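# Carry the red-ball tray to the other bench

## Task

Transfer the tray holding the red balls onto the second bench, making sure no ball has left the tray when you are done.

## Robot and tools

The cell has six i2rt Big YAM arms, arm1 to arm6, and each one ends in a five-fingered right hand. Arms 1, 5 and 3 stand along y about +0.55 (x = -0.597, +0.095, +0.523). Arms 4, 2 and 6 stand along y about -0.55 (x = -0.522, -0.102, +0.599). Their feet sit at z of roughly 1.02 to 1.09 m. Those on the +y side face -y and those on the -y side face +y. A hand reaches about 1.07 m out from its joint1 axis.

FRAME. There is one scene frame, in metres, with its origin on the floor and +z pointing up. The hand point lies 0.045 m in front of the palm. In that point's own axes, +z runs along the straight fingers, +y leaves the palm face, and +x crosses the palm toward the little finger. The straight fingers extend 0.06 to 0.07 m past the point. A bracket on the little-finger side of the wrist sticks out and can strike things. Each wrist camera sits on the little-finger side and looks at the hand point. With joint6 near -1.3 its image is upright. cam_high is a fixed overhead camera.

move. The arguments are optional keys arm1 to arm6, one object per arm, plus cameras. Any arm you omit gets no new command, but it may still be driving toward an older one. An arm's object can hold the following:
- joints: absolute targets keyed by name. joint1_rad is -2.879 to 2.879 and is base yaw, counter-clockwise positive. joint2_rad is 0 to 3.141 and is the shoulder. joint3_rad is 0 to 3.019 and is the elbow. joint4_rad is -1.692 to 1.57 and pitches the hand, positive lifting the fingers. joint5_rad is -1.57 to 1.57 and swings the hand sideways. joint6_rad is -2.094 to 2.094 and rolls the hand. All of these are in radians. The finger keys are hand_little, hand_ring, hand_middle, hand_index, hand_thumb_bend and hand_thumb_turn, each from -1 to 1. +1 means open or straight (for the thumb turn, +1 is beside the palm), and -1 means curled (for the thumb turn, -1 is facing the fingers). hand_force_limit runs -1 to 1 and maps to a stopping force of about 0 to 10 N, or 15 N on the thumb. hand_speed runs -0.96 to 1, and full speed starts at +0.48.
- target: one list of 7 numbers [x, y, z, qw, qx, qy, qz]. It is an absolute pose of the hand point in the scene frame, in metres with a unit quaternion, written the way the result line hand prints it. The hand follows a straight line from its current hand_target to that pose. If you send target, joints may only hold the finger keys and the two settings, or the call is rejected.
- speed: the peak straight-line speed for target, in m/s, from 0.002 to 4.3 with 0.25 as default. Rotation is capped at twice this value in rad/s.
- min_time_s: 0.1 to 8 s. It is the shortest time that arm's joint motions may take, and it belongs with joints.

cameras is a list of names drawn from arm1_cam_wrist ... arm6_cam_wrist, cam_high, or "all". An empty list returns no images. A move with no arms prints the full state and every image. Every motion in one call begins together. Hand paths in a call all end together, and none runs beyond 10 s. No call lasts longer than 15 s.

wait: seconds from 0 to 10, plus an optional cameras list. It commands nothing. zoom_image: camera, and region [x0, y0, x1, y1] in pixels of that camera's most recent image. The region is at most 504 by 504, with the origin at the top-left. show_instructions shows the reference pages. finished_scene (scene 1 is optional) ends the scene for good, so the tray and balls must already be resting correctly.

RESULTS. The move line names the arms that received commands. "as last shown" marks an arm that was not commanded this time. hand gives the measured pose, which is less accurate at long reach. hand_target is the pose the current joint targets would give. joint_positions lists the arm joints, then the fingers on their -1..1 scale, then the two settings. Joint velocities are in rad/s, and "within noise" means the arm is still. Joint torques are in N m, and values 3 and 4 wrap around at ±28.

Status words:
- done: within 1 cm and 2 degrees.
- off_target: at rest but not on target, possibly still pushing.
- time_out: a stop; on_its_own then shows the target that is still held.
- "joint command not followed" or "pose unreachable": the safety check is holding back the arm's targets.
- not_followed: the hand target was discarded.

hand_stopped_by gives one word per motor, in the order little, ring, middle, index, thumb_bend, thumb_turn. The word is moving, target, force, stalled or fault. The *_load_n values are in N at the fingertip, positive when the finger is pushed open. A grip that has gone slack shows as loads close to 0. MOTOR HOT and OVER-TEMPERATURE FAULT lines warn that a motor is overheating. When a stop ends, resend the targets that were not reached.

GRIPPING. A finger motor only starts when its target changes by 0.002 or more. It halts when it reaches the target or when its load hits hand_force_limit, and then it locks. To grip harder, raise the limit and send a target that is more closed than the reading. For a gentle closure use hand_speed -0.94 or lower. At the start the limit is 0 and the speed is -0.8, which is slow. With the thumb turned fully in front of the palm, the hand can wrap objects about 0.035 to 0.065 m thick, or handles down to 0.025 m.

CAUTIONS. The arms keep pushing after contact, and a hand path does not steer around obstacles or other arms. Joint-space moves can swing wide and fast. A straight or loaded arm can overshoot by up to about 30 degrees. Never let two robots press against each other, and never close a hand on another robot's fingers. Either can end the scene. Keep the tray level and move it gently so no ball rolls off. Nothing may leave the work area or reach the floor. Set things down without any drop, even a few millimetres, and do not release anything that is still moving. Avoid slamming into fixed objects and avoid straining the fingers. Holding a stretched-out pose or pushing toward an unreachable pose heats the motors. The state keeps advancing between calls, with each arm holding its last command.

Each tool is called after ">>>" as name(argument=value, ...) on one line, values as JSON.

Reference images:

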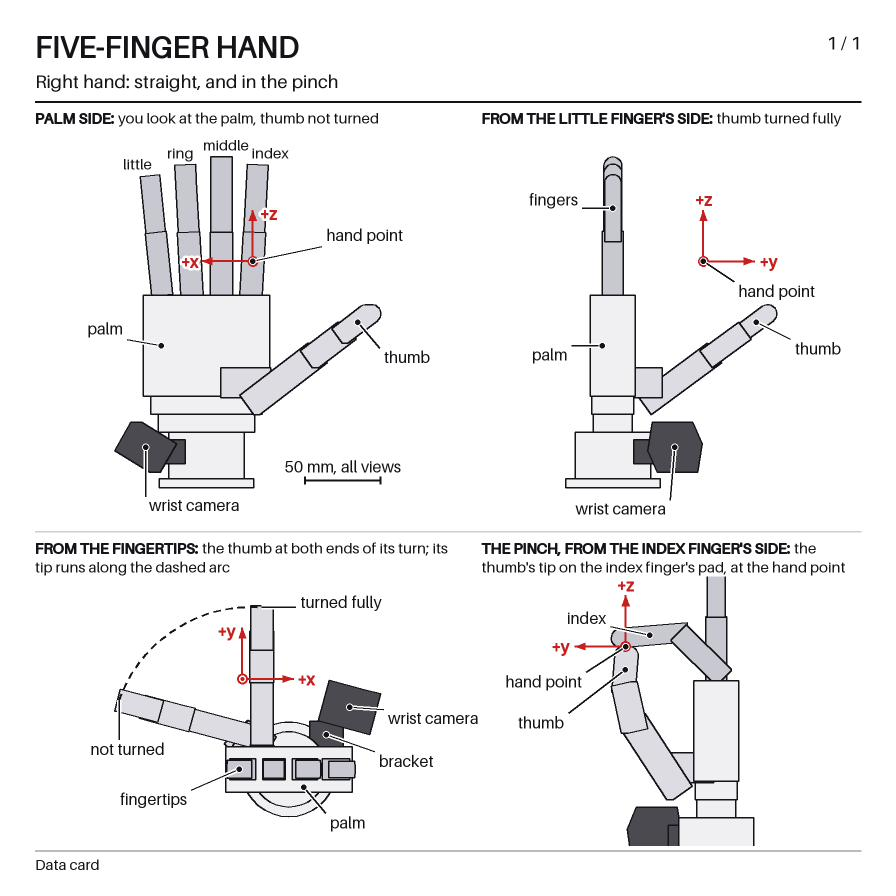

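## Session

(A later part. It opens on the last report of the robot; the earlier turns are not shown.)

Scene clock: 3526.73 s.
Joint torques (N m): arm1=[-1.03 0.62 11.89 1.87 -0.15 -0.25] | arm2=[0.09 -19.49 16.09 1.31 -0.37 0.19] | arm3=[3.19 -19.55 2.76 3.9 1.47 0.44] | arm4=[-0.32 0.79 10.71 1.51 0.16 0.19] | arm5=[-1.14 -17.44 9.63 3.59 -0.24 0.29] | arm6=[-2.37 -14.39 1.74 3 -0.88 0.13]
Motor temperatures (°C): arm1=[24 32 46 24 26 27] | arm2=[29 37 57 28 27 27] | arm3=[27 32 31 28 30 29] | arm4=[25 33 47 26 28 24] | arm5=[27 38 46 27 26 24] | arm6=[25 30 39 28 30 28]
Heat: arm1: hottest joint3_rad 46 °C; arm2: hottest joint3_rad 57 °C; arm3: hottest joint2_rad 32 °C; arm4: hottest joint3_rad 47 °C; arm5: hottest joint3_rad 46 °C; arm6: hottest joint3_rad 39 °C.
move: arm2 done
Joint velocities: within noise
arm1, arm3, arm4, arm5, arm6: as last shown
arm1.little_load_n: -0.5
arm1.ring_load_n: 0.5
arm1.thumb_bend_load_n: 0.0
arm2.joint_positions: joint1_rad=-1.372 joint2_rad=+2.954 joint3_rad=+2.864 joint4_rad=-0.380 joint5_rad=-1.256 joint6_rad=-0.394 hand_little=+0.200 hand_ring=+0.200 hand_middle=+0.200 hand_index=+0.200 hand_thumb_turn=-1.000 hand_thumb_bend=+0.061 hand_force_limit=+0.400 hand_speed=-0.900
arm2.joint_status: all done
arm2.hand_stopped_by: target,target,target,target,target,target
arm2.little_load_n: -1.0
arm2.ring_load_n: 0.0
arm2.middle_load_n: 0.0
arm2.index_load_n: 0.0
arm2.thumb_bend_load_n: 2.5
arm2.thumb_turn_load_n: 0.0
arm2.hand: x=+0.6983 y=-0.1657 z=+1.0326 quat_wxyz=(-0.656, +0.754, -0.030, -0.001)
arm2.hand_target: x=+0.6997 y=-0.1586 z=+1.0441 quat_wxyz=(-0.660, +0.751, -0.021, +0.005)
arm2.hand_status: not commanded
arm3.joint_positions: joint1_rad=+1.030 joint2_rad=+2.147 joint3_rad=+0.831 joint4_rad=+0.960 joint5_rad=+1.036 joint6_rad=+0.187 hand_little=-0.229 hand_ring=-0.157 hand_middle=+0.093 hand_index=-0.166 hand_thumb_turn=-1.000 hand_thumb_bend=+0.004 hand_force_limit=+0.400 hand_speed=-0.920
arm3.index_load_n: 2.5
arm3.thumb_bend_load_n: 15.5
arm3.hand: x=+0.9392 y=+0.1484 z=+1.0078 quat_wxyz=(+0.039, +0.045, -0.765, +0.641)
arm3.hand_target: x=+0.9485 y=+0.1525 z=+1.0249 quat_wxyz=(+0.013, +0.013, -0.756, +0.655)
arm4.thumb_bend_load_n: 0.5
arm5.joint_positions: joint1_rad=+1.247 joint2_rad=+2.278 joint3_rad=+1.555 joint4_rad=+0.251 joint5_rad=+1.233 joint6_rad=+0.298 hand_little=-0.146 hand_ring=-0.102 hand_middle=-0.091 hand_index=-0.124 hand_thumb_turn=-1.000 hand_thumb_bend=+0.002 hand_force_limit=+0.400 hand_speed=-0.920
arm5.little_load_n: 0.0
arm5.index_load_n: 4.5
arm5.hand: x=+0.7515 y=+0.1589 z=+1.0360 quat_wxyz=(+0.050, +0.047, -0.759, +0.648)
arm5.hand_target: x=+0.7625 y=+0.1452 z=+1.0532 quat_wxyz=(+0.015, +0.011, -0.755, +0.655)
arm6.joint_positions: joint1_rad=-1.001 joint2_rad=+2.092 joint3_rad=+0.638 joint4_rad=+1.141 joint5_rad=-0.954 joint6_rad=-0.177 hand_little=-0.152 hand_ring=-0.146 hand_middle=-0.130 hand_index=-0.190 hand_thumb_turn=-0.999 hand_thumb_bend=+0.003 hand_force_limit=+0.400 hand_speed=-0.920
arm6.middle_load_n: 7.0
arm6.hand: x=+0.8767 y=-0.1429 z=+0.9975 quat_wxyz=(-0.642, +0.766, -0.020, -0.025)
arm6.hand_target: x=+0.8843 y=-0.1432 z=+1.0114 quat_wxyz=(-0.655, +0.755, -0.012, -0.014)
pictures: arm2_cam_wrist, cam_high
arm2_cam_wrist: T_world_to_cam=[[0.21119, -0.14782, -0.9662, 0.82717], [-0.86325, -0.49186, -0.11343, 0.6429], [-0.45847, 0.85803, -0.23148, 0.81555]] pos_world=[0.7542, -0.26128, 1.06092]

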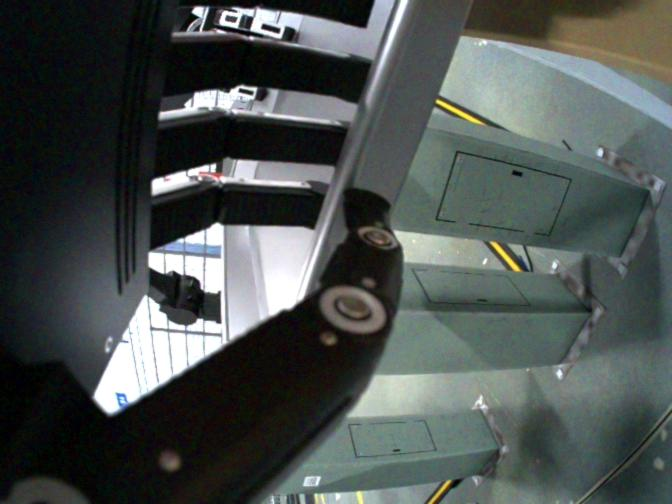

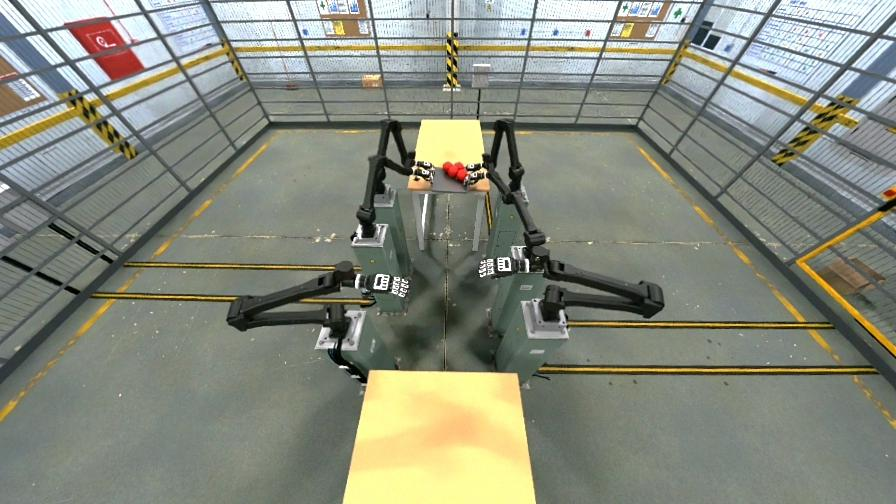

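>>> move(arm2={"joints": {"hand_little": 0.65, "hand_ring": 0.65, "hand_middle": 0.65, "hand_index": 0.65, "hand_thumb_bend": 0.18, "hand_speed": -0.85}})

>>> move(arm2={"target": [0.685, -0.215, 1.06, 0.6561, -0.7547, 0, 0], "speed": 0.06}, cameras=["cam_high"])

>>> zoom_image(camera="cam_high", region=[380, 130, 530, 220])

Scene clock: 3538.50 s.
Joint torques (N m): arm1=[-0.62 1.03 11.86 1.98 -0.15 -0.22] | arm2=[-0.09 -19.6 15.82 1.28 -0.15 0.11] | arm3=[2.73 -19.78 2.67 3.55 1.44 0.37] | arm4=[-0.32 0.79 10.71 1.51 0.16 0.19] | arm5=[-0.85 -17.49 9.68 3.29 -0.15 0.18] | arm6=[-2.37 -14.62 1.59 3.02 -1 0.17]
Motor temperatures (°C): arm1=[24 32 46 24 26 27] | arm2=[29 39 57 28 27 27] | arm3=[27 32 31 28 30 29] | arm4=[25 33 47 26 28 24] | arm5=[27 39 45 28 26 24] | arm6=[25 30 38 28 29 28]
Heat: arm1: hottest joint3_rad 46 °C; arm2: hottest joint3_rad 57 °C; arm3: hottest joint2_rad 32 °C; arm4: hottest joint3_rad 47 °C; arm5: hottest joint3_rad 45 °C; arm6: hottest joint3_rad 38 °C.
move: arm2 done
Joint velocities: within noise
arm1, arm3, arm5, arm6: as last shown
arm1.little_load_n: 0.0
arm1.ring_load_n: 0.0
arm2.joint_positions: joint1_rad=-1.370 joint2_rad=+2.954 joint3_rad=+2.867 joint4_rad=-0.380 joint5_rad=-1.268 joint6_rad=-0.377 hand_little=+0.650 hand_ring=+0.650 hand_middle=+0.650 hand_index=+0.650 hand_thumb_turn=-1.000 hand_thumb_bend=+0.181 hand_force_limit=+0.400 hand_speed=-0.850
arm2.joint_status: all done
arm2.hand_stopped_by: target,target,target,target,target,target
arm2.little_load_n: -1.0
arm2.ring_load_n: 0.0
arm2.middle_load_n: 0.0
arm2.index_load_n: 0.0
arm2.thumb_bend_load_n: 1.0
arm2.thumb_turn_load_n: -0.5
arm2.hand: x=+0.6950 y=-0.1641 z=+1.0356 quat_wxyz=(-0.659, +0.752, -0.031, -0.010)
arm2.hand_target: x=+0.6974 y=-0.1573 z=+1.0448 quat_wxyz=(-0.661, +0.750, -0.022, +0.000)
arm2.hand_status: not commanded
arm3.joint_positions: joint1_rad=+1.030 joint2_rad=+2.147 joint3_rad=+0.831 joint4_rad=+0.960 joint5_rad=+1.036 joint6_rad=+0.194 hand_little=-0.229 hand_ring=-0.157 hand_middle=+0.093 hand_index=-0.166 hand_thumb_turn=-1.000 hand_thumb_bend=+0.004 hand_force_limit=+0.400 hand_speed=-0.920
arm3.little_load_n: 12.5
arm3.thumb_bend_load_n: 14.5
arm3.thumb_turn_load_n: 1.5
arm3.hand: x=+0.9397 y=+0.1483 z=+1.0080 quat_wxyz=(+0.036, +0.042, -0.765, +0.641)
arm4.joint_positions: joint1_rad=-0.356 joint2_rad=+0.410 joint3_rad=+0.366 joint4_rad=-0.096 joint5_rad=-0.351 joint6_rad=-0.077 hand_little=+0.600 hand_ring=+0.600 hand_middle=+0.600 hand_index=+0.600 hand_thumb_turn=-1.000 hand_thumb_bend=+0.150 hand_force_limit=+0.400 hand_speed=-0.800
arm4.joint_status: not commanded
arm4.hand_stopped_by: target,target,target,target,target,target
arm4.little_load_n: 0.0
arm4.ring_load_n: 0.0
arm4.middle_load_n: 0.0
arm4.index_load_n: 0.0
arm4.thumb_bend_load_n: 0.0
arm4.thumb_turn_load_n: 0.0
arm4.hand: x=-0.4942 y=-0.2208 z=+1.3198 quat_wxyz=(-0.657, +0.754, +0.008, +0.011)
arm4.hand_target: x=-0.4977 y=-0.2225 z=+1.3218 quat_wxyz=(-0.656, +0.755, +0.005, +0.006)
arm4.hand_status: not commanded
arm5.joint_positions: joint1_rad=+1.247 joint2_rad=+2.279 joint3_rad=+1.555 joint4_rad=+0.254 joint5_rad=+1.229 joint6_rad=+0.303 hand_little=-0.146 hand_ring=-0.102 hand_middle=-0.091 hand_index=-0.124 hand_thumb_turn=-1.000 hand_thumb_bend=+0.002 hand_force_limit=+0.400 hand_speed=-0.920
arm5.index_load_n: 5.0
arm5.thumb_bend_load_n: 20.5
arm5.thumb_turn_load_n: -0.5
arm5.hand: x=+0.7525 y=+0.1590 z=+1.0352 quat_wxyz=(+0.047, +0.046, -0.759, +0.648)
arm5.hand_target: x=+0.7631 y=+0.1457 z=+1.0539 quat_wxyz=(+0.014, +0.012, -0.755, +0.655)
arm6.joint_positions: joint1_rad=-1.001 joint2_rad=+2.095 joint3_rad=+0.639 joint4_rad=+1.141 joint5_rad=-0.951 joint6_rad=-0.182 hand_little=-0.152 hand_ring=-0.146 hand_middle=-0.130 hand_index=-0.190 hand_thumb_turn=-0.999 hand_thumb_bend=+0.003 hand_force_limit=+0.400 hand_speed=-0.920
arm6.middle_load_n: 7.5
arm6.index_load_n: 13.0
arm6.thumb_bend_load_n: 35.5
arm6.hand: x=+0.8777 y=-0.1428 z=+0.9962 quat_wxyz=(-0.642, +0.766, -0.020, -0.023)
arm6.hand_target: x=+0.8842 y=-0.1433 z=+1.0112 quat_wxyz=(-0.655, +0.755, -0.012, -0.014)
pictures: none

Scene clock: 3540.40 s.
Joint torques (N m): arm1=[-1.08 1.14 11.89 1.95 -0.14 -0.23] | arm2=[-1.08 -20.95 10.25 0.55 -0.63 -0.09] | arm3=[3.02 -19.78 2.82 3.79 1.49 0.35] | arm4=[-0.32 0.73 10.7 1.52 0.16 0.2] | arm5=[-0.91 -17.38 9.58 3.18 -0.15 0.22] | arm6=[-2.37 -14.97 1.55 3 -1 0.2]
Motor temperatures (°C): arm1=[24 32 46 24 26 27] | arm2=[29 39 57 28 27 27] | arm3=[27 32 31 28 30 29] | arm4=[25 33 47 26 28 24] | arm5=[27 39 45 28 26 24] | arm6=[25 31 38 28 29 28]
Heat: arm1: hottest joint3_rad 46 °C; arm2: hottest joint3_rad 57 °C; arm3: hottest joint2_rad 32 °C; arm4: hottest joint3_rad 47 °C; arm5: hottest joint3_rad 45 °C; arm6: hottest joint3_rad 38 °C.
move: arm2 done
Joint velocities: within noise
arm1, arm3, arm4, arm5, arm6: as last shown
arm2.joint_positions: joint1_rad=-1.421 joint2_rad=+2.771 joint3_rad=+2.586 joint4_rad=-0.437 joint5_rad=-1.325 joint6_rad=-0.589 hand_little=+0.650 hand_ring=+0.650 hand_middle=+0.650 hand_index=+0.650 hand_thumb_turn=-1.000 hand_thumb_bend=+0.180 hand_force_limit=+0.400 hand_speed=-0.850
arm2.joint_status: not commanded
arm2.hand_stopped_by: target,target,target,target,target,target
arm2.little_load_n: 0.0
arm2.ring_load_n: 0.0
arm2.middle_load_n: 0.0
arm2.index_load_n: -0.5
arm2.thumb_bend_load_n: 0.0
arm2.thumb_turn_load_n: 0.0
arm2.hand: x=+0.6858 y=-0.2114 z=+1.0550 quat_wxyz=(-0.656, +0.755, -0.004, +0.001)
arm2.hand_target: x=+0.6849 y=-0.2128 z=+1.0597 quat_wxyz=(-0.655, +0.755, -0.001, +0.002)
arm2.hand_status: done (0.006 m and 0.4 deg from the pose sent, 0.057 m and 3.7 deg at the start)
arm3.joint_positions: joint1_rad=+1.030 joint2_rad=+2.147 joint3_rad=+0.831 joint4_rad=+0.961 joint5_rad=+1.036 joint6_rad=+0.194 hand_little=-0.229 hand_ring=-0.157 hand_middle=+0.093 hand_index=-0.166 hand_thumb_turn=-1.000 hand_thumb_bend=+0.004 hand_force_limit=+0.400 hand_speed=-0.920
arm3.little_load_n: 13.5
arm3.ring_load_n: 4.0
arm3.thumb_bend_load_n: 13.0
arm3.thumb_turn_load_n: 1.0
arm3.hand: x=+0.9399 y=+0.1482 z=+1.0083 quat_wxyz=(+0.036, +0.042, -0.765, +0.642)
arm3.hand_target: x=+0.9484 y=+0.1525 z=+1.0248 quat_wxyz=(+0.013, +0.014, -0.756, +0.654)
arm5.joint_positions: joint1_rad=+1.245 joint2_rad=+2.281 joint3_rad=+1.555 joint4_rad=+0.254 joint5_rad=+1.229 joint6_rad=+0.304 hand_little=-0.146 hand_ring=-0.102 hand_middle=-0.091 hand_index=-0.124 hand_thumb_turn=-1.000 hand_thumb_bend=+0.002 hand_force_limit=+0.400 hand_speed=-0.920
arm5.middle_load_n: 2.0
arm5.thumb_bend_load_n: 19.5
arm5.thumb_turn_load_n: 0.0
arm5.hand: x=+0.7518 y=+0.1580 z=+1.0341 quat_wxyz=(+0.047, +0.045, -0.759, +0.647)
arm5.hand_target: x=+0.7628 y=+0.1452 z=+1.0535 quat_wxyz=(+0.015, +0.011, -0.755, +0.655)
arm6.joint_positions: joint1_rad=-1.001 joint2_rad=+2.099 joint3_rad=+0.639 joint4_rad=+1.141 joint5_rad=-0.951 joint6_rad=-0.186 hand_little=-0.152 hand_ring=-0.146 hand_middle=-0.130 hand_index=-0.190 hand_thumb_turn=-0.999 hand_thumb_bend=+0.003 hand_force_limit=+0.400 hand_speed=-0.920
arm6.little_load_n: -0.5
arm6.middle_load_n: 8.0
arm6.thumb_bend_load_n: 36.5
arm6.thumb_turn_load_n: 9.5
arm6.hand: x=+0.8772 y=-0.1433 z=+0.9940 quat_wxyz=(-0.641, +0.767, -0.020, -0.023)
arm6.hand_target: x=+0.8842 y=-0.1434 z=+1.0111 quat_wxyz=(-0.655, +0.755, -0.012, -0.013)

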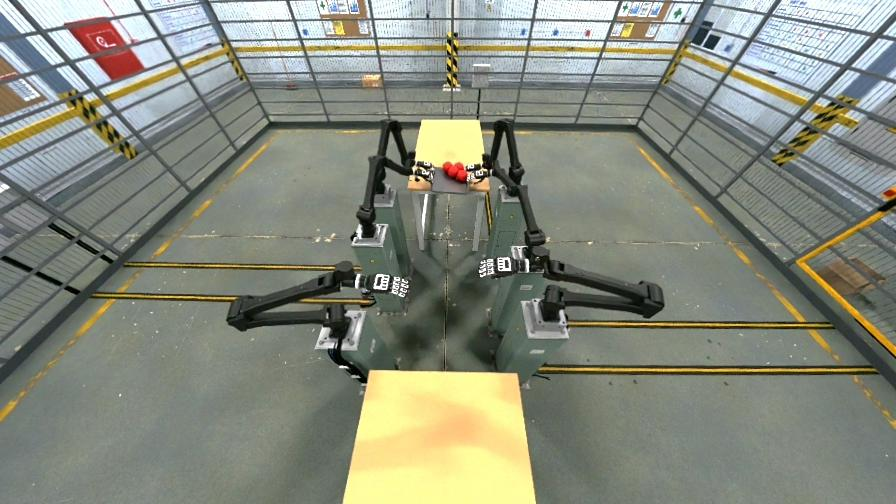

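Scaled by 3.360.

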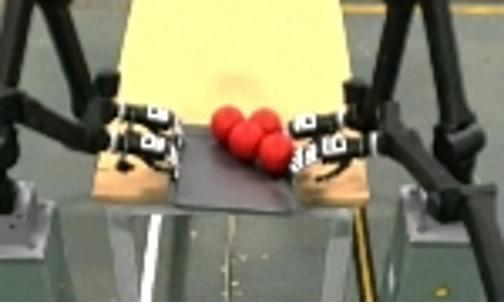

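>>> move(cameras=["cam_high"])

Scene clock: 3562.10 s.
Joint torques (N m): arm1=[-0.56 0.91 11.95 1.89 -0.16 -0.24] | arm2=[-0.26 -21.13 10.28 0.64 -0.64 -0.1] | arm3=[2.61 -18.55 2.71 3.56 1.5 0.28] | arm4=[-0.32 0.73 10.7 1.51 0.16 0.19] | arm5=[-0.44 -17.03 9.77 3.34 -0.14 0.24] | arm6=[-2.37 -14.92 1.55 3 -1 0.2]
Motor temperatures (°C): arm1=[24 32 46 24 26 27] | arm2=[29 39 56 28 27 27] | arm3=[27 33 31 28 30 29] | arm4=[25 33 47 26 28 24] | arm5=[27 41 43 28 26 24] | arm6=[25 31 38 29 29 28]
Heat: arm1: hottest joint3_rad 46 °C; arm2: hottest joint3_rad 56 °C; arm3: hottest joint2_rad 33 °C; arm4: hottest joint3_rad 47 °C; arm5: hottest joint3_rad 43 °C; arm6: hottest joint3_rad 38 °C.
Joint velocities: within noise
arm1.joint_positions: joint1_rad=+0.326 joint2_rad=+0.424 joint3_rad=+0.550 joint4_rad=-0.271 joint5_rad=+0.294 joint6_rad=+0.069 hand_little=+0.600 hand_ring=+0.600 hand_middle=+0.600 hand_index=+0.600 hand_thumb_turn=-1.000 hand_thumb_bend=+0.150 hand_force_limit=+0.400 hand_speed=-0.800
arm1.joint_status: not commanded
arm1.hand_stopped_by: target,target,target,target,target,target
arm1.little_load_n: 0.0
arm1.ring_load_n: 0.0
arm1.middle_load_n: 0.0
arm1.index_load_n: 0.0
arm1.thumb_bend_load_n: 0.0
arm1.thumb_turn_load_n: 0.0
arm1.hand: x=-0.5176 y=+0.2190 z=+1.3153 quat_wxyz=(-0.008, -0.009, -0.755, +0.655) (m; scene frame)
arm1.hand_target: x=-0.5207 y=+0.2197 z=+1.3235 quat_wxyz=(-0.003, -0.006, -0.753, +0.658) (m; scene frame)
arm1.hand_status: not commanded
arm2.joint_positions: joint1_rad=-1.412 joint2_rad=+2.771 joint3_rad=+2.586 joint4_rad=-0.438 joint5_rad=-1.325 joint6_rad=-0.589 hand_little=+0.650 hand_ring=+0.650 hand_middle=+0.650 hand_index=+0.650 hand_thumb_turn=-1.000 hand_thumb_bend=+0.180 hand_force_limit=+0.400 hand_speed=-0.850
arm2.joint_status: not commanded
arm2.hand_stopped_by: target,target,target,target,target,target
arm2.little_load_n: 0.0
arm2.ring_load_n: 0.0
arm2.middle_load_n: -0.5
arm2.index_load_n: 0.0
arm2.thumb_bend_load_n: 0.0
arm2.thumb_turn_load_n: 0.0
arm2.hand: x=+0.6824 y=-0.2042 z=+1.0549 quat_wxyz=(-0.655, +0.755, -0.001, -0.003) (m; scene frame)
arm2.hand_target: x=+0.6816 y=-0.2058 z=+1.0596 quat_wxyz=(-0.655, +0.755, +0.002, -0.002) (m; scene frame)
arm2.hand_status: off_target (0.012 m and 0.3 deg from the pose sent, 0.057 m and 3.7 deg at the start)
arm3.joint_positions: joint1_rad=+1.030 joint2_rad=+2.147 joint3_rad=+0.831 joint4_rad=+0.961 joint5_rad=+1.036 joint6_rad=+0.194 hand_little=-0.229 hand_ring=-0.157 hand_middle=+0.093 hand_index=-0.166 hand_thumb_turn=-1.000 hand_thumb_bend=+0.004 hand_force_limit=+0.400 hand_speed=-0.920
arm3.joint_status: not commanded
arm3.hand_stopped_by: force,force,force,force,force,target
arm3.little_load_n: 13.5
arm3.ring_load_n: 4.0
arm3.middle_load_n: 0.0
arm3.index_load_n: 2.5
arm3.thumb_bend_load_n: 13.5
arm3.thumb_turn_load_n: 1.0
arm3.hand: x=+0.9399 y=+0.1482 z=+1.0083 quat_wxyz=(+0.036, +0.042, -0.765, +0.642) (m; scene frame)
arm3.hand_target: x=+0.9484 y=+0.1525 z=+1.0248 quat_wxyz=(+0.013, +0.014, -0.756, +0.654) (m; scene frame)
arm3.hand_status: not commanded
arm4.joint_positions: joint1_rad=-0.356 joint2_rad=+0.410 joint3_rad=+0.366 joint4_rad=-0.096 joint5_rad=-0.351 joint6_rad=-0.077 hand_little=+0.600 hand_ring=+0.600 hand_middle=+0.600 hand_index=+0.600 hand_thumb_turn=-1.000 hand_thumb_bend=+0.150 hand_force_limit=+0.400 hand_speed=-0.800
arm4.joint_status: not commanded
arm4.hand_stopped_by: target,target,target,target,target,target
arm4.little_load_n: 0.0
arm4.ring_load_n: -0.5
arm4.middle_load_n: 0.0
arm4.index_load_n: 0.0
arm4.thumb_bend_load_n: 0.5
arm4.thumb_turn_load_n: 0.0
arm4.hand: x=-0.4942 y=-0.2208 z=+1.3198 quat_wxyz=(-0.657, +0.754, +0.008, +0.011) (m; scene frame)
arm4.hand_target: x=-0.4977 y=-0.2225 z=+1.3218 quat_wxyz=(-0.656, +0.755, +0.005, +0.006) (m; scene frame)
arm4.hand_status: not commanded
arm5.joint_positions: joint1_rad=+1.245 joint2_rad=+2.281 joint3_rad=+1.555 joint4_rad=+0.254 joint5_rad=+1.229 joint6_rad=+0.304 hand_little=-0.146 hand_ring=-0.102 hand_middle=-0.091 hand_index=-0.124 hand_thumb_turn=-1.000 hand_thumb_bend=+0.002 hand_force_limit=+0.400 hand_speed=-0.920
arm5.joint_status: not commanded
arm5.hand_stopped_by: force,force,force,force,force,target
arm5.little_load_n: 0.0
arm5.ring_load_n: 0.0
arm5.middle_load_n: 2.0
arm5.index_load_n: 4.5
arm5.thumb_bend_load_n: 19.5
arm5.thumb_turn_load_n: 0.0
arm5.hand: x=+0.7518 y=+0.1580 z=+1.0341 quat_wxyz=(+0.047, +0.045, -0.759, +0.647) (m; scene frame)
arm5.hand_target: x=+0.7628 y=+0.1452 z=+1.0535 quat_wxyz=(+0.015, +0.011, -0.755, +0.655) (m; scene frame)
arm5.hand_status: not commanded
arm6.joint_positions: joint1_rad=-1.001 joint2_rad=+2.099 joint3_rad=+0.639 joint4_rad=+1.141 joint5_rad=-0.951 joint6_rad=-0.186 hand_little=-0.152 hand_ring=-0.146 hand_middle=-0.130 hand_index=-0.190 hand_thumb_turn=-0.999 hand_thumb_bend=+0.003 hand_force_limit=+0.400 hand_speed=-0.920
arm6.joint_status: not commanded
arm6.hand_stopped_by: force,force,force,force,force,target
arm6.little_load_n: -0.5
arm6.ring_load_n: 0.0
arm6.middle_load_n: 8.0
arm6.index_load_n: 13.0
arm6.thumb_bend_load_n: 36.5
arm6.thumb_turn_load_n: 9.5
arm6.hand: x=+0.8772 y=-0.1433 z=+0.9940 quat_wxyz=(-0.641, +0.767, -0.020, -0.023) (m; scene frame)
arm6.hand_target: x=+0.8842 y=-0.1434 z=+1.0111 quat_wxyz=(-0.655, +0.755, -0.012, -0.014) (m; scene frame)
arm6.hand_status: not commanded
pictures: cam_high

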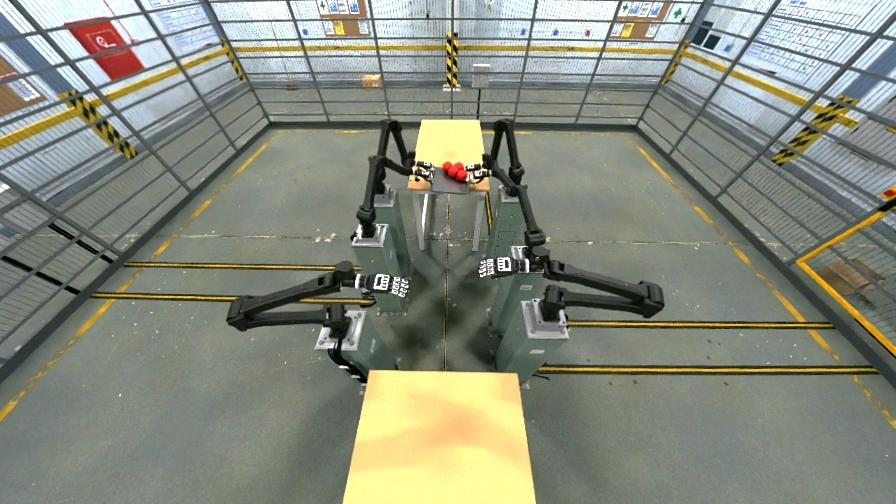

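>>> move(arm2={"target": [0.60, -0.27, 1.13, 0.655, -0.755, 0.001, 0.003], "speed": 0.08})

>>> move(arm2={"target": [0.40, -0.29, 1.22, 0.655, -0.755, 0.001, 0.003], "speed": 0.15}, cameras=["cam_high"])

>>> zoom_image(camera="cam_high", region=[370, 110, 530, 220])

Scene clock: 3578.93 s.
Joint torques (N m): arm1=[-0.73 1.14 11.92 2.03 -0.15 -0.22] | arm2=[-0.67 -19.72 10.56 1.26 -0.58 0.04] | arm3=[2.61 -19.78 2.54 3.59 1.48 0.35] | arm4=[-0.32 0.67 10.71 1.51 0.16 0.2] | arm5=[-0.67 -17.08 9.58 3.33 -0.11 0.2] | arm6=[-2.43 -14.97 1.55 3 -1 0.2]
Motor temperatures (°C): arm1=[24 32 46 24 26 27] | arm2=[29 40 54 28 27 27] | arm3=[27 33 31 28 30 29] | arm4=[25 32 47 26 28 24] | arm5=[27 41 43 28 26 24] | arm6=[25 31 38 29 29 28]
Heat: arm1: hottest joint3_rad 46 °C; arm2: hottest joint3_rad 54 °C; arm3: hottest joint2_rad 33 °C; arm4: hottest joint3_rad 47 °C; arm5: hottest joint3_rad 43 °C; arm6: hottest joint3_rad 38 °C.
move: arm2 not_followed
Joint velocities: within noise
arm1, arm3, arm4, arm5: as last shown
arm2.joint_positions: joint1_rad=-1.416 joint2_rad=+2.624 joint3_rad=+2.371 joint4_rad=-0.438 joint5_rad=-1.342 joint6_rad=-0.640 hand_little=+0.650 hand_ring=+0.650 hand_middle=+0.650 hand_index=+0.650 hand_thumb_turn=-1.000 hand_thumb_bend=+0.180 hand_force_limit=+0.400 hand_speed=-0.850
arm2.joint_status: not commanded
arm2.hand_stopped_by: target,target,target,target,target,target
arm2.little_load_n: 0.0
arm2.ring_load_n: 0.0
arm2.middle_load_n: 0.0
arm2.index_load_n: 0.0
arm2.thumb_bend_load_n: 0.0
arm2.thumb_turn_load_n: 0.0
arm2.on_its_own: joint3_rad is held at +2.371, not at its first target +2.580; joint6_rad is held at -0.639, not at its first target -0.604
arm2.hand: x=+0.6552 y=-0.2136 z=+1.0801 quat_wxyz=(-0.654, +0.756, +0.000, -0.015)
arm2.hand_target: x=+0.6553 y=-0.2139 z=+1.0801 quat_wxyz=(-0.654, +0.756, -0.001, -0.015)
arm2.hand_status: not_followed (0.093 m and 1.4 deg from the pose sent, 0.129 m and 0.1 deg at the start)
arm3.thumb_bend_load_n: 13.0
arm4.little_load_n: -0.5
arm4.ring_load_n: 0.0
arm4.thumb_bend_load_n: 0.0
arm5.index_load_n: 5.0
arm6.joint_positions: joint1_rad=-1.001 joint2_rad=+2.099 joint3_rad=+0.639 joint4_rad=+1.141 joint5_rad=-0.951 joint6_rad=-0.186 hand_little=-0.152 hand_ring=-0.146 hand_middle=-0.130 hand_index=-0.190 hand_thumb_turn=-0.999 hand_thumb_bend=+0.003 hand_force_limit=+0.400 hand_speed=-0.920
arm6.joint_status: not commanded
arm6.hand_stopped_by: force,force,force,force,force,target
arm6.little_load_n: -0.5
arm6.ring_load_n: 0.0
arm6.middle_load_n: 7.5
arm6.index_load_n: 13.0
arm6.thumb_bend_load_n: 36.5
arm6.thumb_turn_load_n: 10.0
arm6.hand: x=+0.8772 y=-0.1433 z=+0.9940 quat_wxyz=(-0.641, +0.767, -0.020, -0.023)
arm6.hand_target: x=+0.8842 y=-0.1434 z=+1.0111 quat_wxyz=(-0.655, +0.755, -0.012, -0.014)
arm6.hand_status: not commanded
pictures: none
pose unreachable (arm2 arm): on one or more control steps of this call this arm could not follow its commanded pose, so it was not sent that pose on those steps. On the call's last step it was still not sent that pose. It may still have moved: this result reports where it is.
cause: moving toward the commanded pose would bring a part of the arm too close to another arm (the arm6 arm, where that arm stood when this arm was held).

Scene clock: 3581.77 s.
Joint torques (N m): arm1=[-0.56 1.03 11.92 1.85 -0.15 -0.24] | arm2=[-0.79 -11.11 9.18 1.78 -0.78 0.04] | arm3=[3.08 -18.84 2.93 3.47 1.48 0.32] | arm4=[-0.38 0.73 10.71 1.51 0.16 0.2] | arm5=[-1.08 -17.67 9.5 3.33 -0.07 0.18] | arm6=[-2.37 -14.97 1.57 3 -1 0.2]
Motor temperatures (°C): arm1=[24 32 46 24 26 27] | arm2=[29 39 53 28 27 27] | arm3=[27 33 31 28 30 29] | arm4=[25 32 47 26 28 24] | arm5=[27 41 43 28 26 24] | arm6=[25 31 38 29 29 28]
Heat: arm1: hottest joint3_rad 46 °C; arm2: hottest joint3_rad 53 °C; arm3: hottest joint2_rad 33 °C; arm4: hottest joint3_rad 47 °C; arm5: hottest joint3_rad 43 °C; arm6: hottest joint3_rad 38 °C.
move: arm2 done
Joint velocities: within noise
arm1, arm3, arm4, arm5, arm6: as last shown
arm2.joint_positions: joint1_rad=-1.455 joint2_rad=+1.745 joint3_rad=+1.265 joint4_rad=-0.300 joint5_rad=-1.361 joint6_rad=-0.736 hand_little=+0.650 hand_ring=+0.650 hand_middle=+0.650 hand_index=+0.650 hand_thumb_turn=-1.000 hand_thumb_bend=+0.180 hand_force_limit=+0.400 hand_speed=-0.850
arm2.joint_status: not commanded
arm2.hand_stopped_by: target,target,target,target,target,target
arm2.little_load_n: 0.0
arm2.ring_load_n: 0.0
arm2.middle_load_n: -0.5
arm2.index_load_n: 0.0
arm2.thumb_bend_load_n: 0.0
arm2.thumb_turn_load_n: 0.0
arm2.hand: x=+0.3989 y=-0.2875 z=+1.2229 quat_wxyz=(-0.654, +0.757, -0.002, -0.010)
arm2.hand_target: x=+0.4013 y=-0.2921 z=+1.2233 quat_wxyz=(-0.656, +0.755, +0.000, -0.002)
arm2.hand_status: done (0.004 m and 0.8 deg from the pose sent, 0.301 m and 1.4 deg at the start)
arm3.index_load_n: 3.0
arm3.thumb_bend_load_n: 13.5
arm3.thumb_turn_load_n: 1.5
arm4.little_load_n: 0.0
arm4.index_load_n: -0.5
arm5.index_load_n: 4.5
arm6.middle_load_n: 8.0
arm6.thumb_turn_load_n: 9.5

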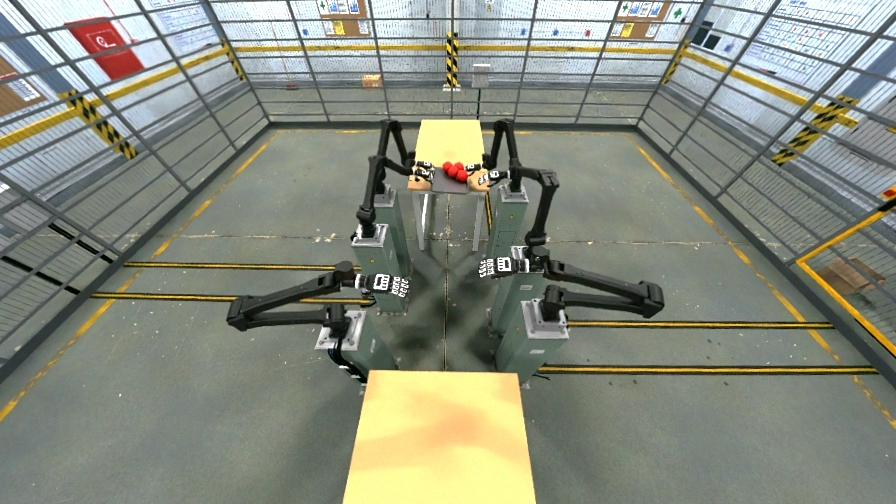

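Scaled by 3.150.

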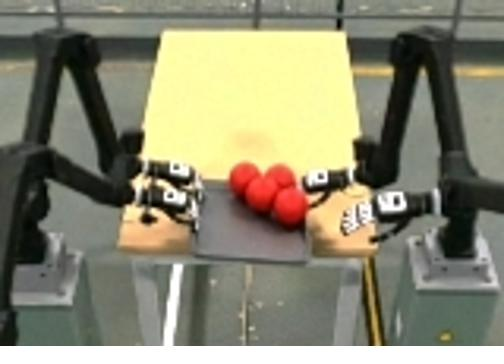

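>>> move(arm3={"target": [1.0434, 0.1525, 1.0248, 0.013, 0.013, -0.755, 0.655], "speed": 0.04}, arm5={"target": [0.8578, 0.1452, 1.0535, -0.0132, -0.0114, 0.7547, -0.6559], "speed": 0.04}, arm6={"target": [0.9792, -0.1434, 1.0161, 0.656, -0.7546, 0.0114, 0.0132], "speed": 0.04}, cameras=["cam_high", "arm3_cam_wrist", "arm6_cam_wrist"])

>>> zoom_image(camera="cam_high", region=[370, 110, 530, 220])

Scene clock: 3596.67 s.
Joint torques (N m): arm1=[-0.62 1.03 11.96 1.95 -0.15 -0.22] | arm2=[-1.03 -11.05 9.22 1.91 -0.79 0.04] | arm3=[3.08 -22.36 6.41 1.58 1.66 0.4] | arm4=[-0.32 0.73 10.7 1.5 0.16 0.2] | arm5=[0.73 -19.84 14.93 0.68 0.06 0.25] | arm6=[-2.84 -17.9 5.04 0.8 -1.84 0.37]
Motor temperatures (°C): arm1=[24 32 46 24 26 27] | arm2=[29 37 50 28 28 27] | arm3=[27 33 31 28 30 29] | arm4=[25 32 47 26 28 24] | arm5=[27 42 43 28 25 24] | arm6=[25 31 38 29 29 28]
Heat: arm1: hottest joint3_rad 46 °C; arm2: hottest joint3_rad 50 °C; arm3: hottest joint2_rad 33 °C; arm4: hottest joint3_rad 47 °C; arm5: hottest joint3_rad 43 °C; arm6: hottest joint3_rad 38 °C.
move: arm3 off_target; arm5 off_target; arm6 off_target
Joint velocities: within noise
arm1, arm2, arm4: as last shown
arm2.joint_positions: joint1_rad=-1.453 joint2_rad=+1.745 joint3_rad=+1.265 joint4_rad=-0.300 joint5_rad=-1.361 joint6_rad=-0.736 hand_little=+0.650 hand_ring=+0.650 hand_middle=+0.650 hand_index=+0.650 hand_thumb_turn=-1.000 hand_thumb_bend=+0.180 hand_force_limit=+0.400 hand_speed=-0.850
arm2.middle_load_n: 0.0
arm2.hand: x=+0.3985 y=-0.2867 z=+1.2229 quat_wxyz=(-0.654, +0.757, -0.002, -0.010)
arm2.hand_target: x=+0.4008 y=-0.2913 z=+1.2233 quat_wxyz=(-0.656, +0.755, +0.000, -0.003)
arm3.joint_positions: joint1_rad=+1.104 joint2_rad=+2.234 joint3_rad=+1.059 joint4_rad=+0.789 joint5_rad=+1.111 joint6_rad=+0.243 hand_little=-0.229 hand_ring=-0.157 hand_middle=+0.093 hand_index=-0.166 hand_thumb_turn=-1.000 hand_thumb_bend=+0.004 hand_force_limit=+0.400 hand_speed=-0.920
arm3.joint_status: not commanded
arm3.hand_stopped_by: force,force,force,force,force,target
arm3.little_load_n: 10.5
arm3.ring_load_n: 2.0
arm3.middle_load_n: 0.0
arm3.index_load_n: 2.5
arm3.thumb_bend_load_n: 13.5
arm3.thumb_turn_load_n: 1.5
arm3.hand: x=+1.0218 y=+0.1456 z=+1.0017 quat_wxyz=(+0.034, +0.037, -0.762, +0.646)
arm3.hand_target: x=+1.0425 y=+0.1517 z=+1.0238 quat_wxyz=(+0.013, +0.013, -0.754, +0.656)
arm3.hand_status: off_target (0.032 m and 3.9 deg from the pose sent, 0.105 m and 4.6 deg at the start)
arm4.little_load_n: -0.5
arm4.index_load_n: 0.0
arm5.joint_positions: joint1_rad=+1.278 joint2_rad=+2.480 joint3_rad=+1.910 joint4_rad=+0.063 joint5_rad=+1.260 joint6_rad=+0.344 hand_little=-0.146 hand_ring=-0.102 hand_middle=-0.092 hand_index=-0.124 hand_thumb_turn=-1.000 hand_thumb_bend=+0.002 hand_force_limit=+0.400 hand_speed=-0.920
arm5.joint_status: not commanded
arm5.hand_stopped_by: force,force,force,force,force,target
arm5.little_load_n: 0.0
arm5.ring_load_n: 0.0
arm5.middle_load_n: 1.5
arm5.index_load_n: 6.0
arm5.thumb_bend_load_n: 18.5
arm5.thumb_turn_load_n: 0.5
arm5.hand: x=+0.8320 y=+0.1565 z=+1.0167 quat_wxyz=(+0.047, +0.044, -0.758, +0.649)
arm5.hand_target: x=+0.8549 y=+0.1472 z=+1.0527 quat_wxyz=(+0.014, +0.013, -0.754, +0.657)
arm5.hand_status: off_target (0.046 m and 5.5 deg from the pose sent, 0.108 m and 5.6 deg at the start)
arm6.joint_positions: joint1_rad=-1.107 joint2_rad=+2.154 joint3_rad=+0.837 joint4_rad=+0.951 joint5_rad=-1.042 joint6_rad=-0.263 hand_little=-0.152 hand_ring=-0.146 hand_middle=-0.130 hand_index=-0.190 hand_thumb_turn=-0.999 hand_thumb_bend=+0.003 hand_force_limit=+0.400 hand_speed=-0.920
arm6.joint_status: not commanded
arm6.hand_stopped_by: force,force,force,force,force,target
arm6.little_load_n: 0.0
arm6.ring_load_n: 1.0
arm6.middle_load_n: 6.5
arm6.index_load_n: 9.0
arm6.thumb_bend_load_n: 37.5
arm6.thumb_turn_load_n: 9.0
arm6.hand: x=+0.9614 y=-0.1447 z=+0.9871 quat_wxyz=(-0.642, +0.767, -0.016, -0.014)
arm6.hand_target: x=+0.9785 y=-0.1426 z=+1.0149 quat_wxyz=(-0.656, +0.755, -0.012, -0.013)
arm6.hand_status: off_target (0.034 m and 2.2 deg from the pose sent, 0.104 m and 2.7 deg at the start)
pictures: arm3_cam_wrist, arm6_cam_wrist, cam_high
arm3_cam_wrist: T_world_to_cam=[[-0.34373, 0.10166, -0.93355, 1.27741], [0.80507, 0.54368, -0.23722, -0.65907], [0.48344, -0.83311, -0.26873, 0.01101]] pos_world=[0.96436, 0.23763, 1.03914]
arm6_cam_wrist: T_world_to_cam=[[0.26643, -0.15831, -0.95076, 0.6556], [-0.81244, -0.56763, -0.13316, 0.82797], [-0.5186, 0.80792, -0.27985, 1.00612]] pos_world=[1.01978, -0.2391, 1.01514]

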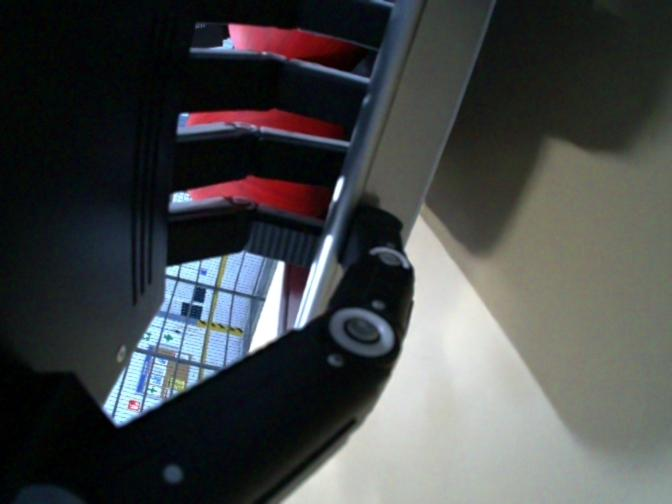

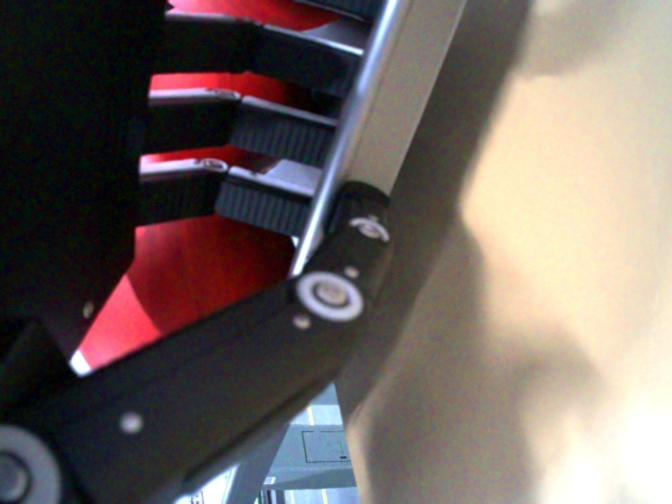

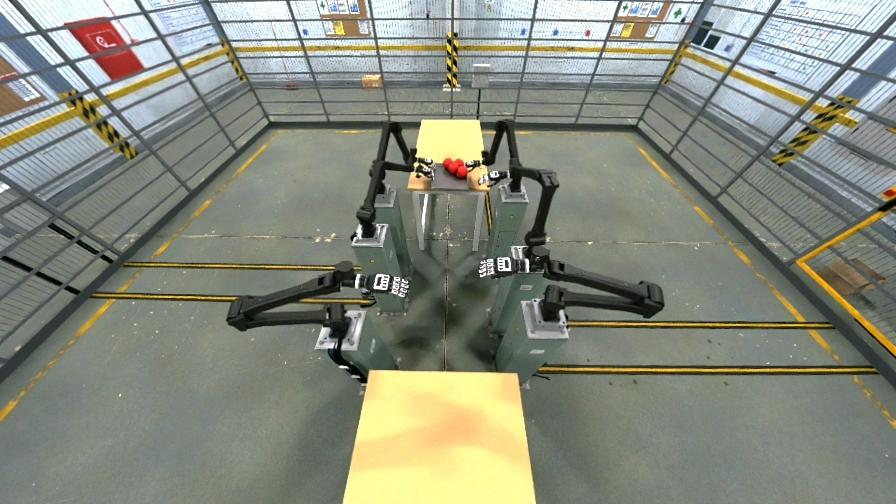

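Scaled by 3.150.

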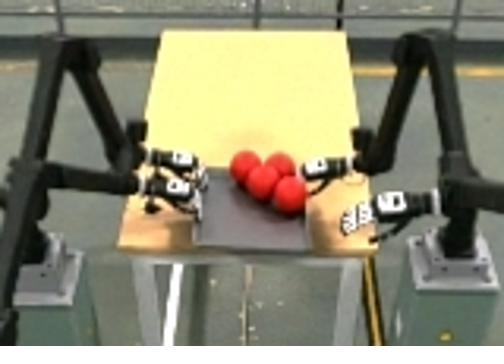

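>>> zoom_image(camera="arm6_cam_wrist", region=[230, 300, 500, 504])

>>> zoom_image(camera="cam_high", region=[400, 150, 500, 220])

Scaled by 1.867 from the camera's image (finer frame: 960x720).

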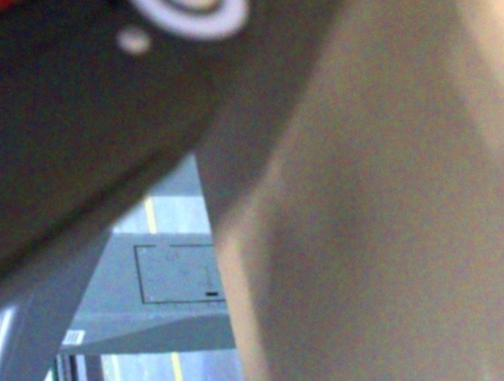

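Scaled by 5.040.

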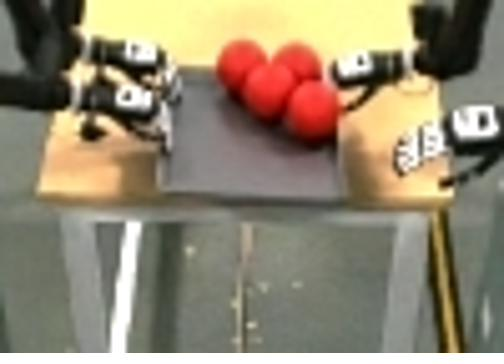

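>>> move(arm3={"target": [1.1034, 0.1525, 1.0048, 0.013, 0.013, -0.755, 0.655], "speed": 0.04}, arm5={"target": [0.9178, 0.1452, 1.0335, -0.0132, -0.0114, 0.7547, -0.6559], "speed": 0.04}, arm6={"target": [1.0392, -0.1434, 0.9961, 0.656, -0.7546, 0.0114, 0.0132], "speed": 0.04}, cameras=["cam_high", "arm3_cam_wrist", "arm5_cam_wrist", "arm6_cam_wrist"])

>>> zoom_image(camera="cam_high", region=[400, 140, 500, 210])

Scene clock: 3675.03 s.
Joint torques (N m): arm1=[-0.85 1.2 11.96 1.99 -0.15 -0.23] | arm2=[-1.08 -11.05 9.16 1.88 -0.8 0.05] | arm3=[3.55 -25.23 7.35 1.55 1.87 0.22] | arm4=[-0.32 0.67 10.69 1.51 0.16 0.2] | arm5=[-0.26 -21.3 16.02 1.14 -0.04 0.26] | arm6=[-2.67 -20.01 5.82 0.59 -2.04 0.43]
Motor temperatures (°C): arm1=[24 32 46 24 26 27] | arm2=[29 32 46 28 28 27] | arm3=[27 33 32 27 32 29] | arm4=[25 32 47 26 28 24] | arm5=[27 43 49 27 25 24] | arm6=[25 32 39 28 34 28]
Heat: arm1: hottest joint3_rad 46 °C; arm2: hottest joint3_rad 46 °C; arm3: hottest joint2_rad 33 °C; arm4: hottest joint3_rad 47 °C; arm5: hottest joint3_rad 49 °C; arm6: hottest joint3_rad 39 °C.
move: arm3 off_target; arm5 off_target; arm6 off_target
Joint velocities: within noise
arm1, arm2, arm4: as last shown
arm2.little_load_n: 0.5
arm3.joint_positions: joint1_rad=+1.143 joint2_rad=+2.349 joint3_rad=+1.254 joint4_rad=+0.670 joint5_rad=+1.143 joint6_rad=+0.291 hand_little=-0.229 hand_ring=-0.157 hand_middle=+0.093 hand_index=-0.166 hand_thumb_turn=-1.000 hand_thumb_bend=+0.004 hand_force_limit=+0.400 hand_speed=-0.920
arm3.joint_status: not commanded
arm3.hand_stopped_by: force,force,force,force,force,target
arm3.little_load_n: 9.0
arm3.ring_load_n: 1.5
arm3.middle_load_n: 0.0
arm3.index_load_n: 3.5
arm3.thumb_bend_load_n: 14.0
arm3.thumb_turn_load_n: 2.0
arm3.hand: x=+1.0811 y=+0.1443 z=+0.9768 quat_wxyz=(+0.031, +0.036, -0.763, +0.644)
arm3.hand_target: x=+1.1030 y=+0.1523 z=+1.0030 quat_wxyz=(+0.013, +0.014, -0.755, +0.655)
arm3.hand_status: off_target (0.037 m and 3.7 deg from the pose sent, 0.082 m and 3.9 deg at the start)
arm4.little_load_n: 0.0
arm5.joint_positions: joint1_rad=+1.299 joint2_rad=+2.700 joint3_rad=+2.293 joint4_rad=-0.135 joint5_rad=+1.283 joint6_rad=+0.359 hand_little=-0.146 hand_ring=-0.102 hand_middle=-0.092 hand_index=-0.124 hand_thumb_turn=-1.000 hand_thumb_bend=+0.002 hand_force_limit=+0.400 hand_speed=-0.920
arm5.joint_status: not commanded
arm5.hand_stopped_by: force,force,force,force,force,target
arm5.little_load_n: 0.0
arm5.ring_load_n: 0.0
arm5.middle_load_n: 0.0
arm5.index_load_n: 5.5
arm5.thumb_bend_load_n: 18.0
arm5.thumb_turn_load_n: 1.5
arm5.hand: x=+0.8915 y=+0.1563 z=+0.9921 quat_wxyz=(+0.055, +0.050, -0.757, +0.649)
arm5.hand_target: x=+0.9142 y=+0.1478 z=+1.0350 quat_wxyz=(+0.012, +0.012, -0.754, +0.657)
arm5.hand_status: off_target (0.050 m and 6.6 deg from the pose sent, 0.088 m and 5.5 deg at the start)
arm6.joint_positions: joint1_rad=-1.163 joint2_rad=+2.262 joint3_rad=+1.009 joint4_rad=+0.844 joint5_rad=-1.088 joint6_rad=-0.312 hand_little=-0.152 hand_ring=-0.146 hand_middle=-0.130 hand_index=-0.191 hand_thumb_turn=-0.999 hand_thumb_bend=+0.004 hand_force_limit=+0.400 hand_speed=-0.920
arm6.joint_status: not commanded
arm6.hand_stopped_by: force,force,force,force,force,target
arm6.little_load_n: 0.0
arm6.ring_load_n: 2.0
arm6.middle_load_n: 7.0
arm6.index_load_n: 8.5
arm6.thumb_bend_load_n: 38.5
arm6.thumb_turn_load_n: 8.5
arm6.hand: x=+1.0203 y=-0.1457 z=+0.9611 quat_wxyz=(-0.640, +0.768, -0.017, -0.011)
arm6.hand_target: x=+1.0388 y=-0.1430 z=+0.9946 quat_wxyz=(-0.655, +0.755, -0.011, -0.013)
arm6.hand_status: off_target (0.040 m and 2.5 deg from the pose sent, 0.078 m and 2.2 deg at the start)
pictures: arm3_cam_wrist, arm5_cam_wrist, arm6_cam_wrist, cam_high
arm3_cam_wrist: T_world_to_cam=[[-0.33911, 0.10486, -0.93488, 1.27049], [0.80507, 0.54647, -0.23073, -0.71872], [0.4867, -0.83088, -0.26973, -0.02817]] pos_world=[1.02316, 0.23613, 1.01433]
arm5_cam_wrist: T_world_to_cam=[[-0.40443, 0.15679, -0.90103, 1.22755], [0.77305, 0.58505, -0.24518, -0.54252], [0.48871, -0.7957, -0.35782, 0.15991]] pos_world=[0.8377, 0.25218, 1.03026]
arm6_cam_wrist: T_world_to_cam=[[0.26755, -0.16361, -0.94955, 0.61192], [-0.81516, -0.56386, -0.13253, 0.87455], [-0.51374, 0.8095, -0.28424, 1.02971]] pos_world=[1.07818, -0.2403, 0.98964]

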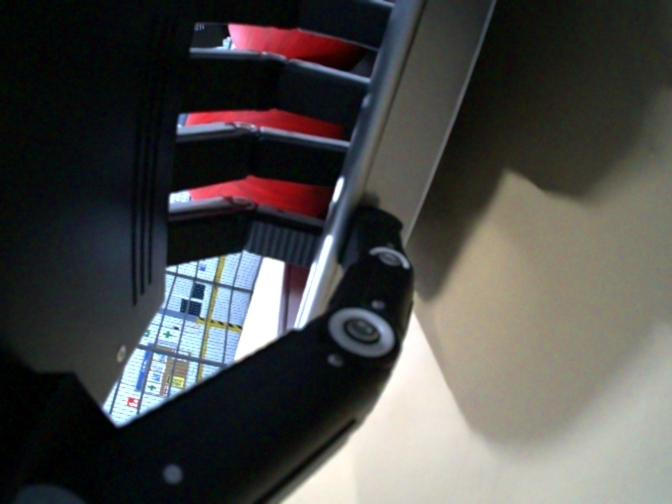

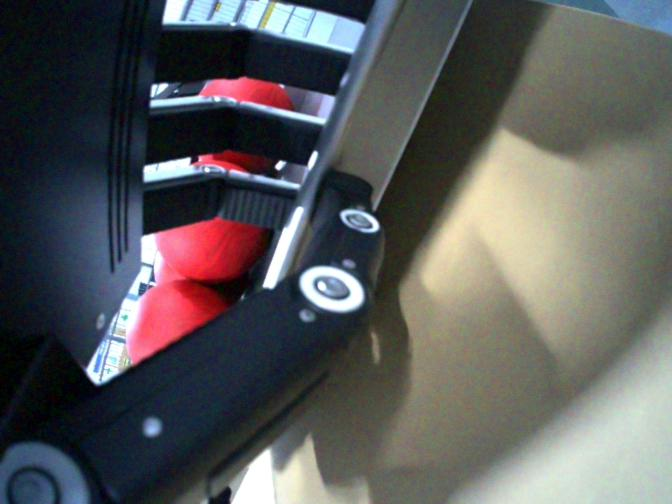

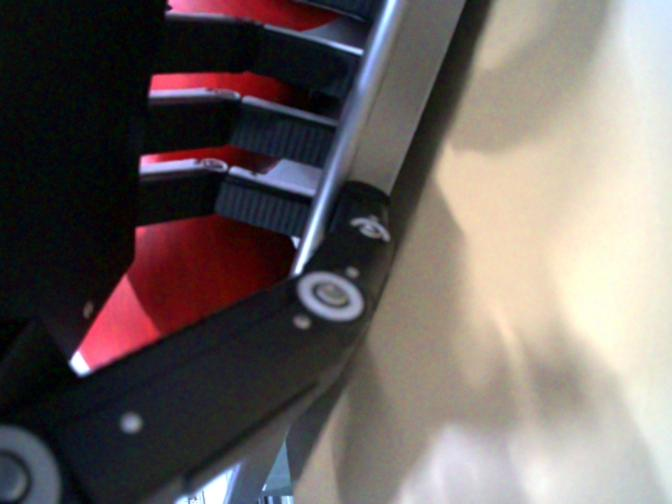

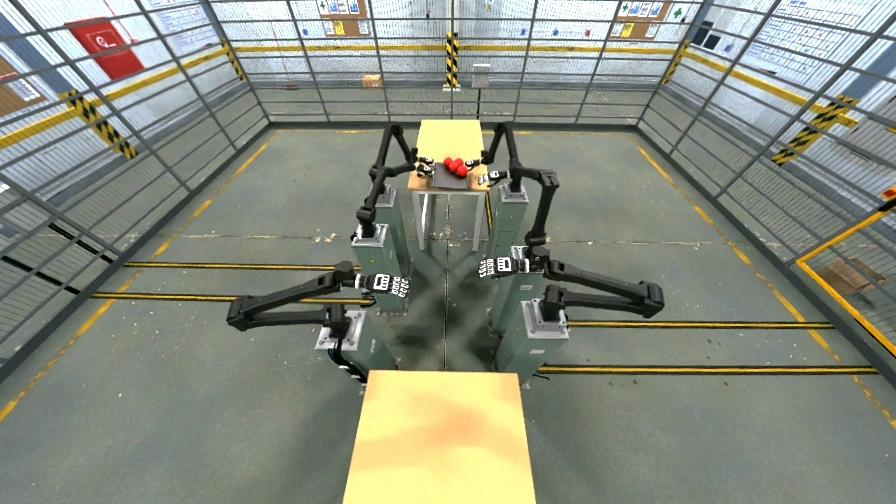

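Scaled by 5.040.

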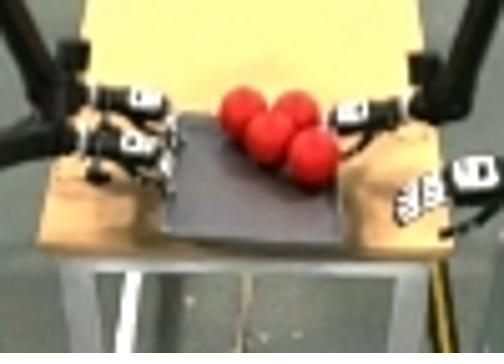

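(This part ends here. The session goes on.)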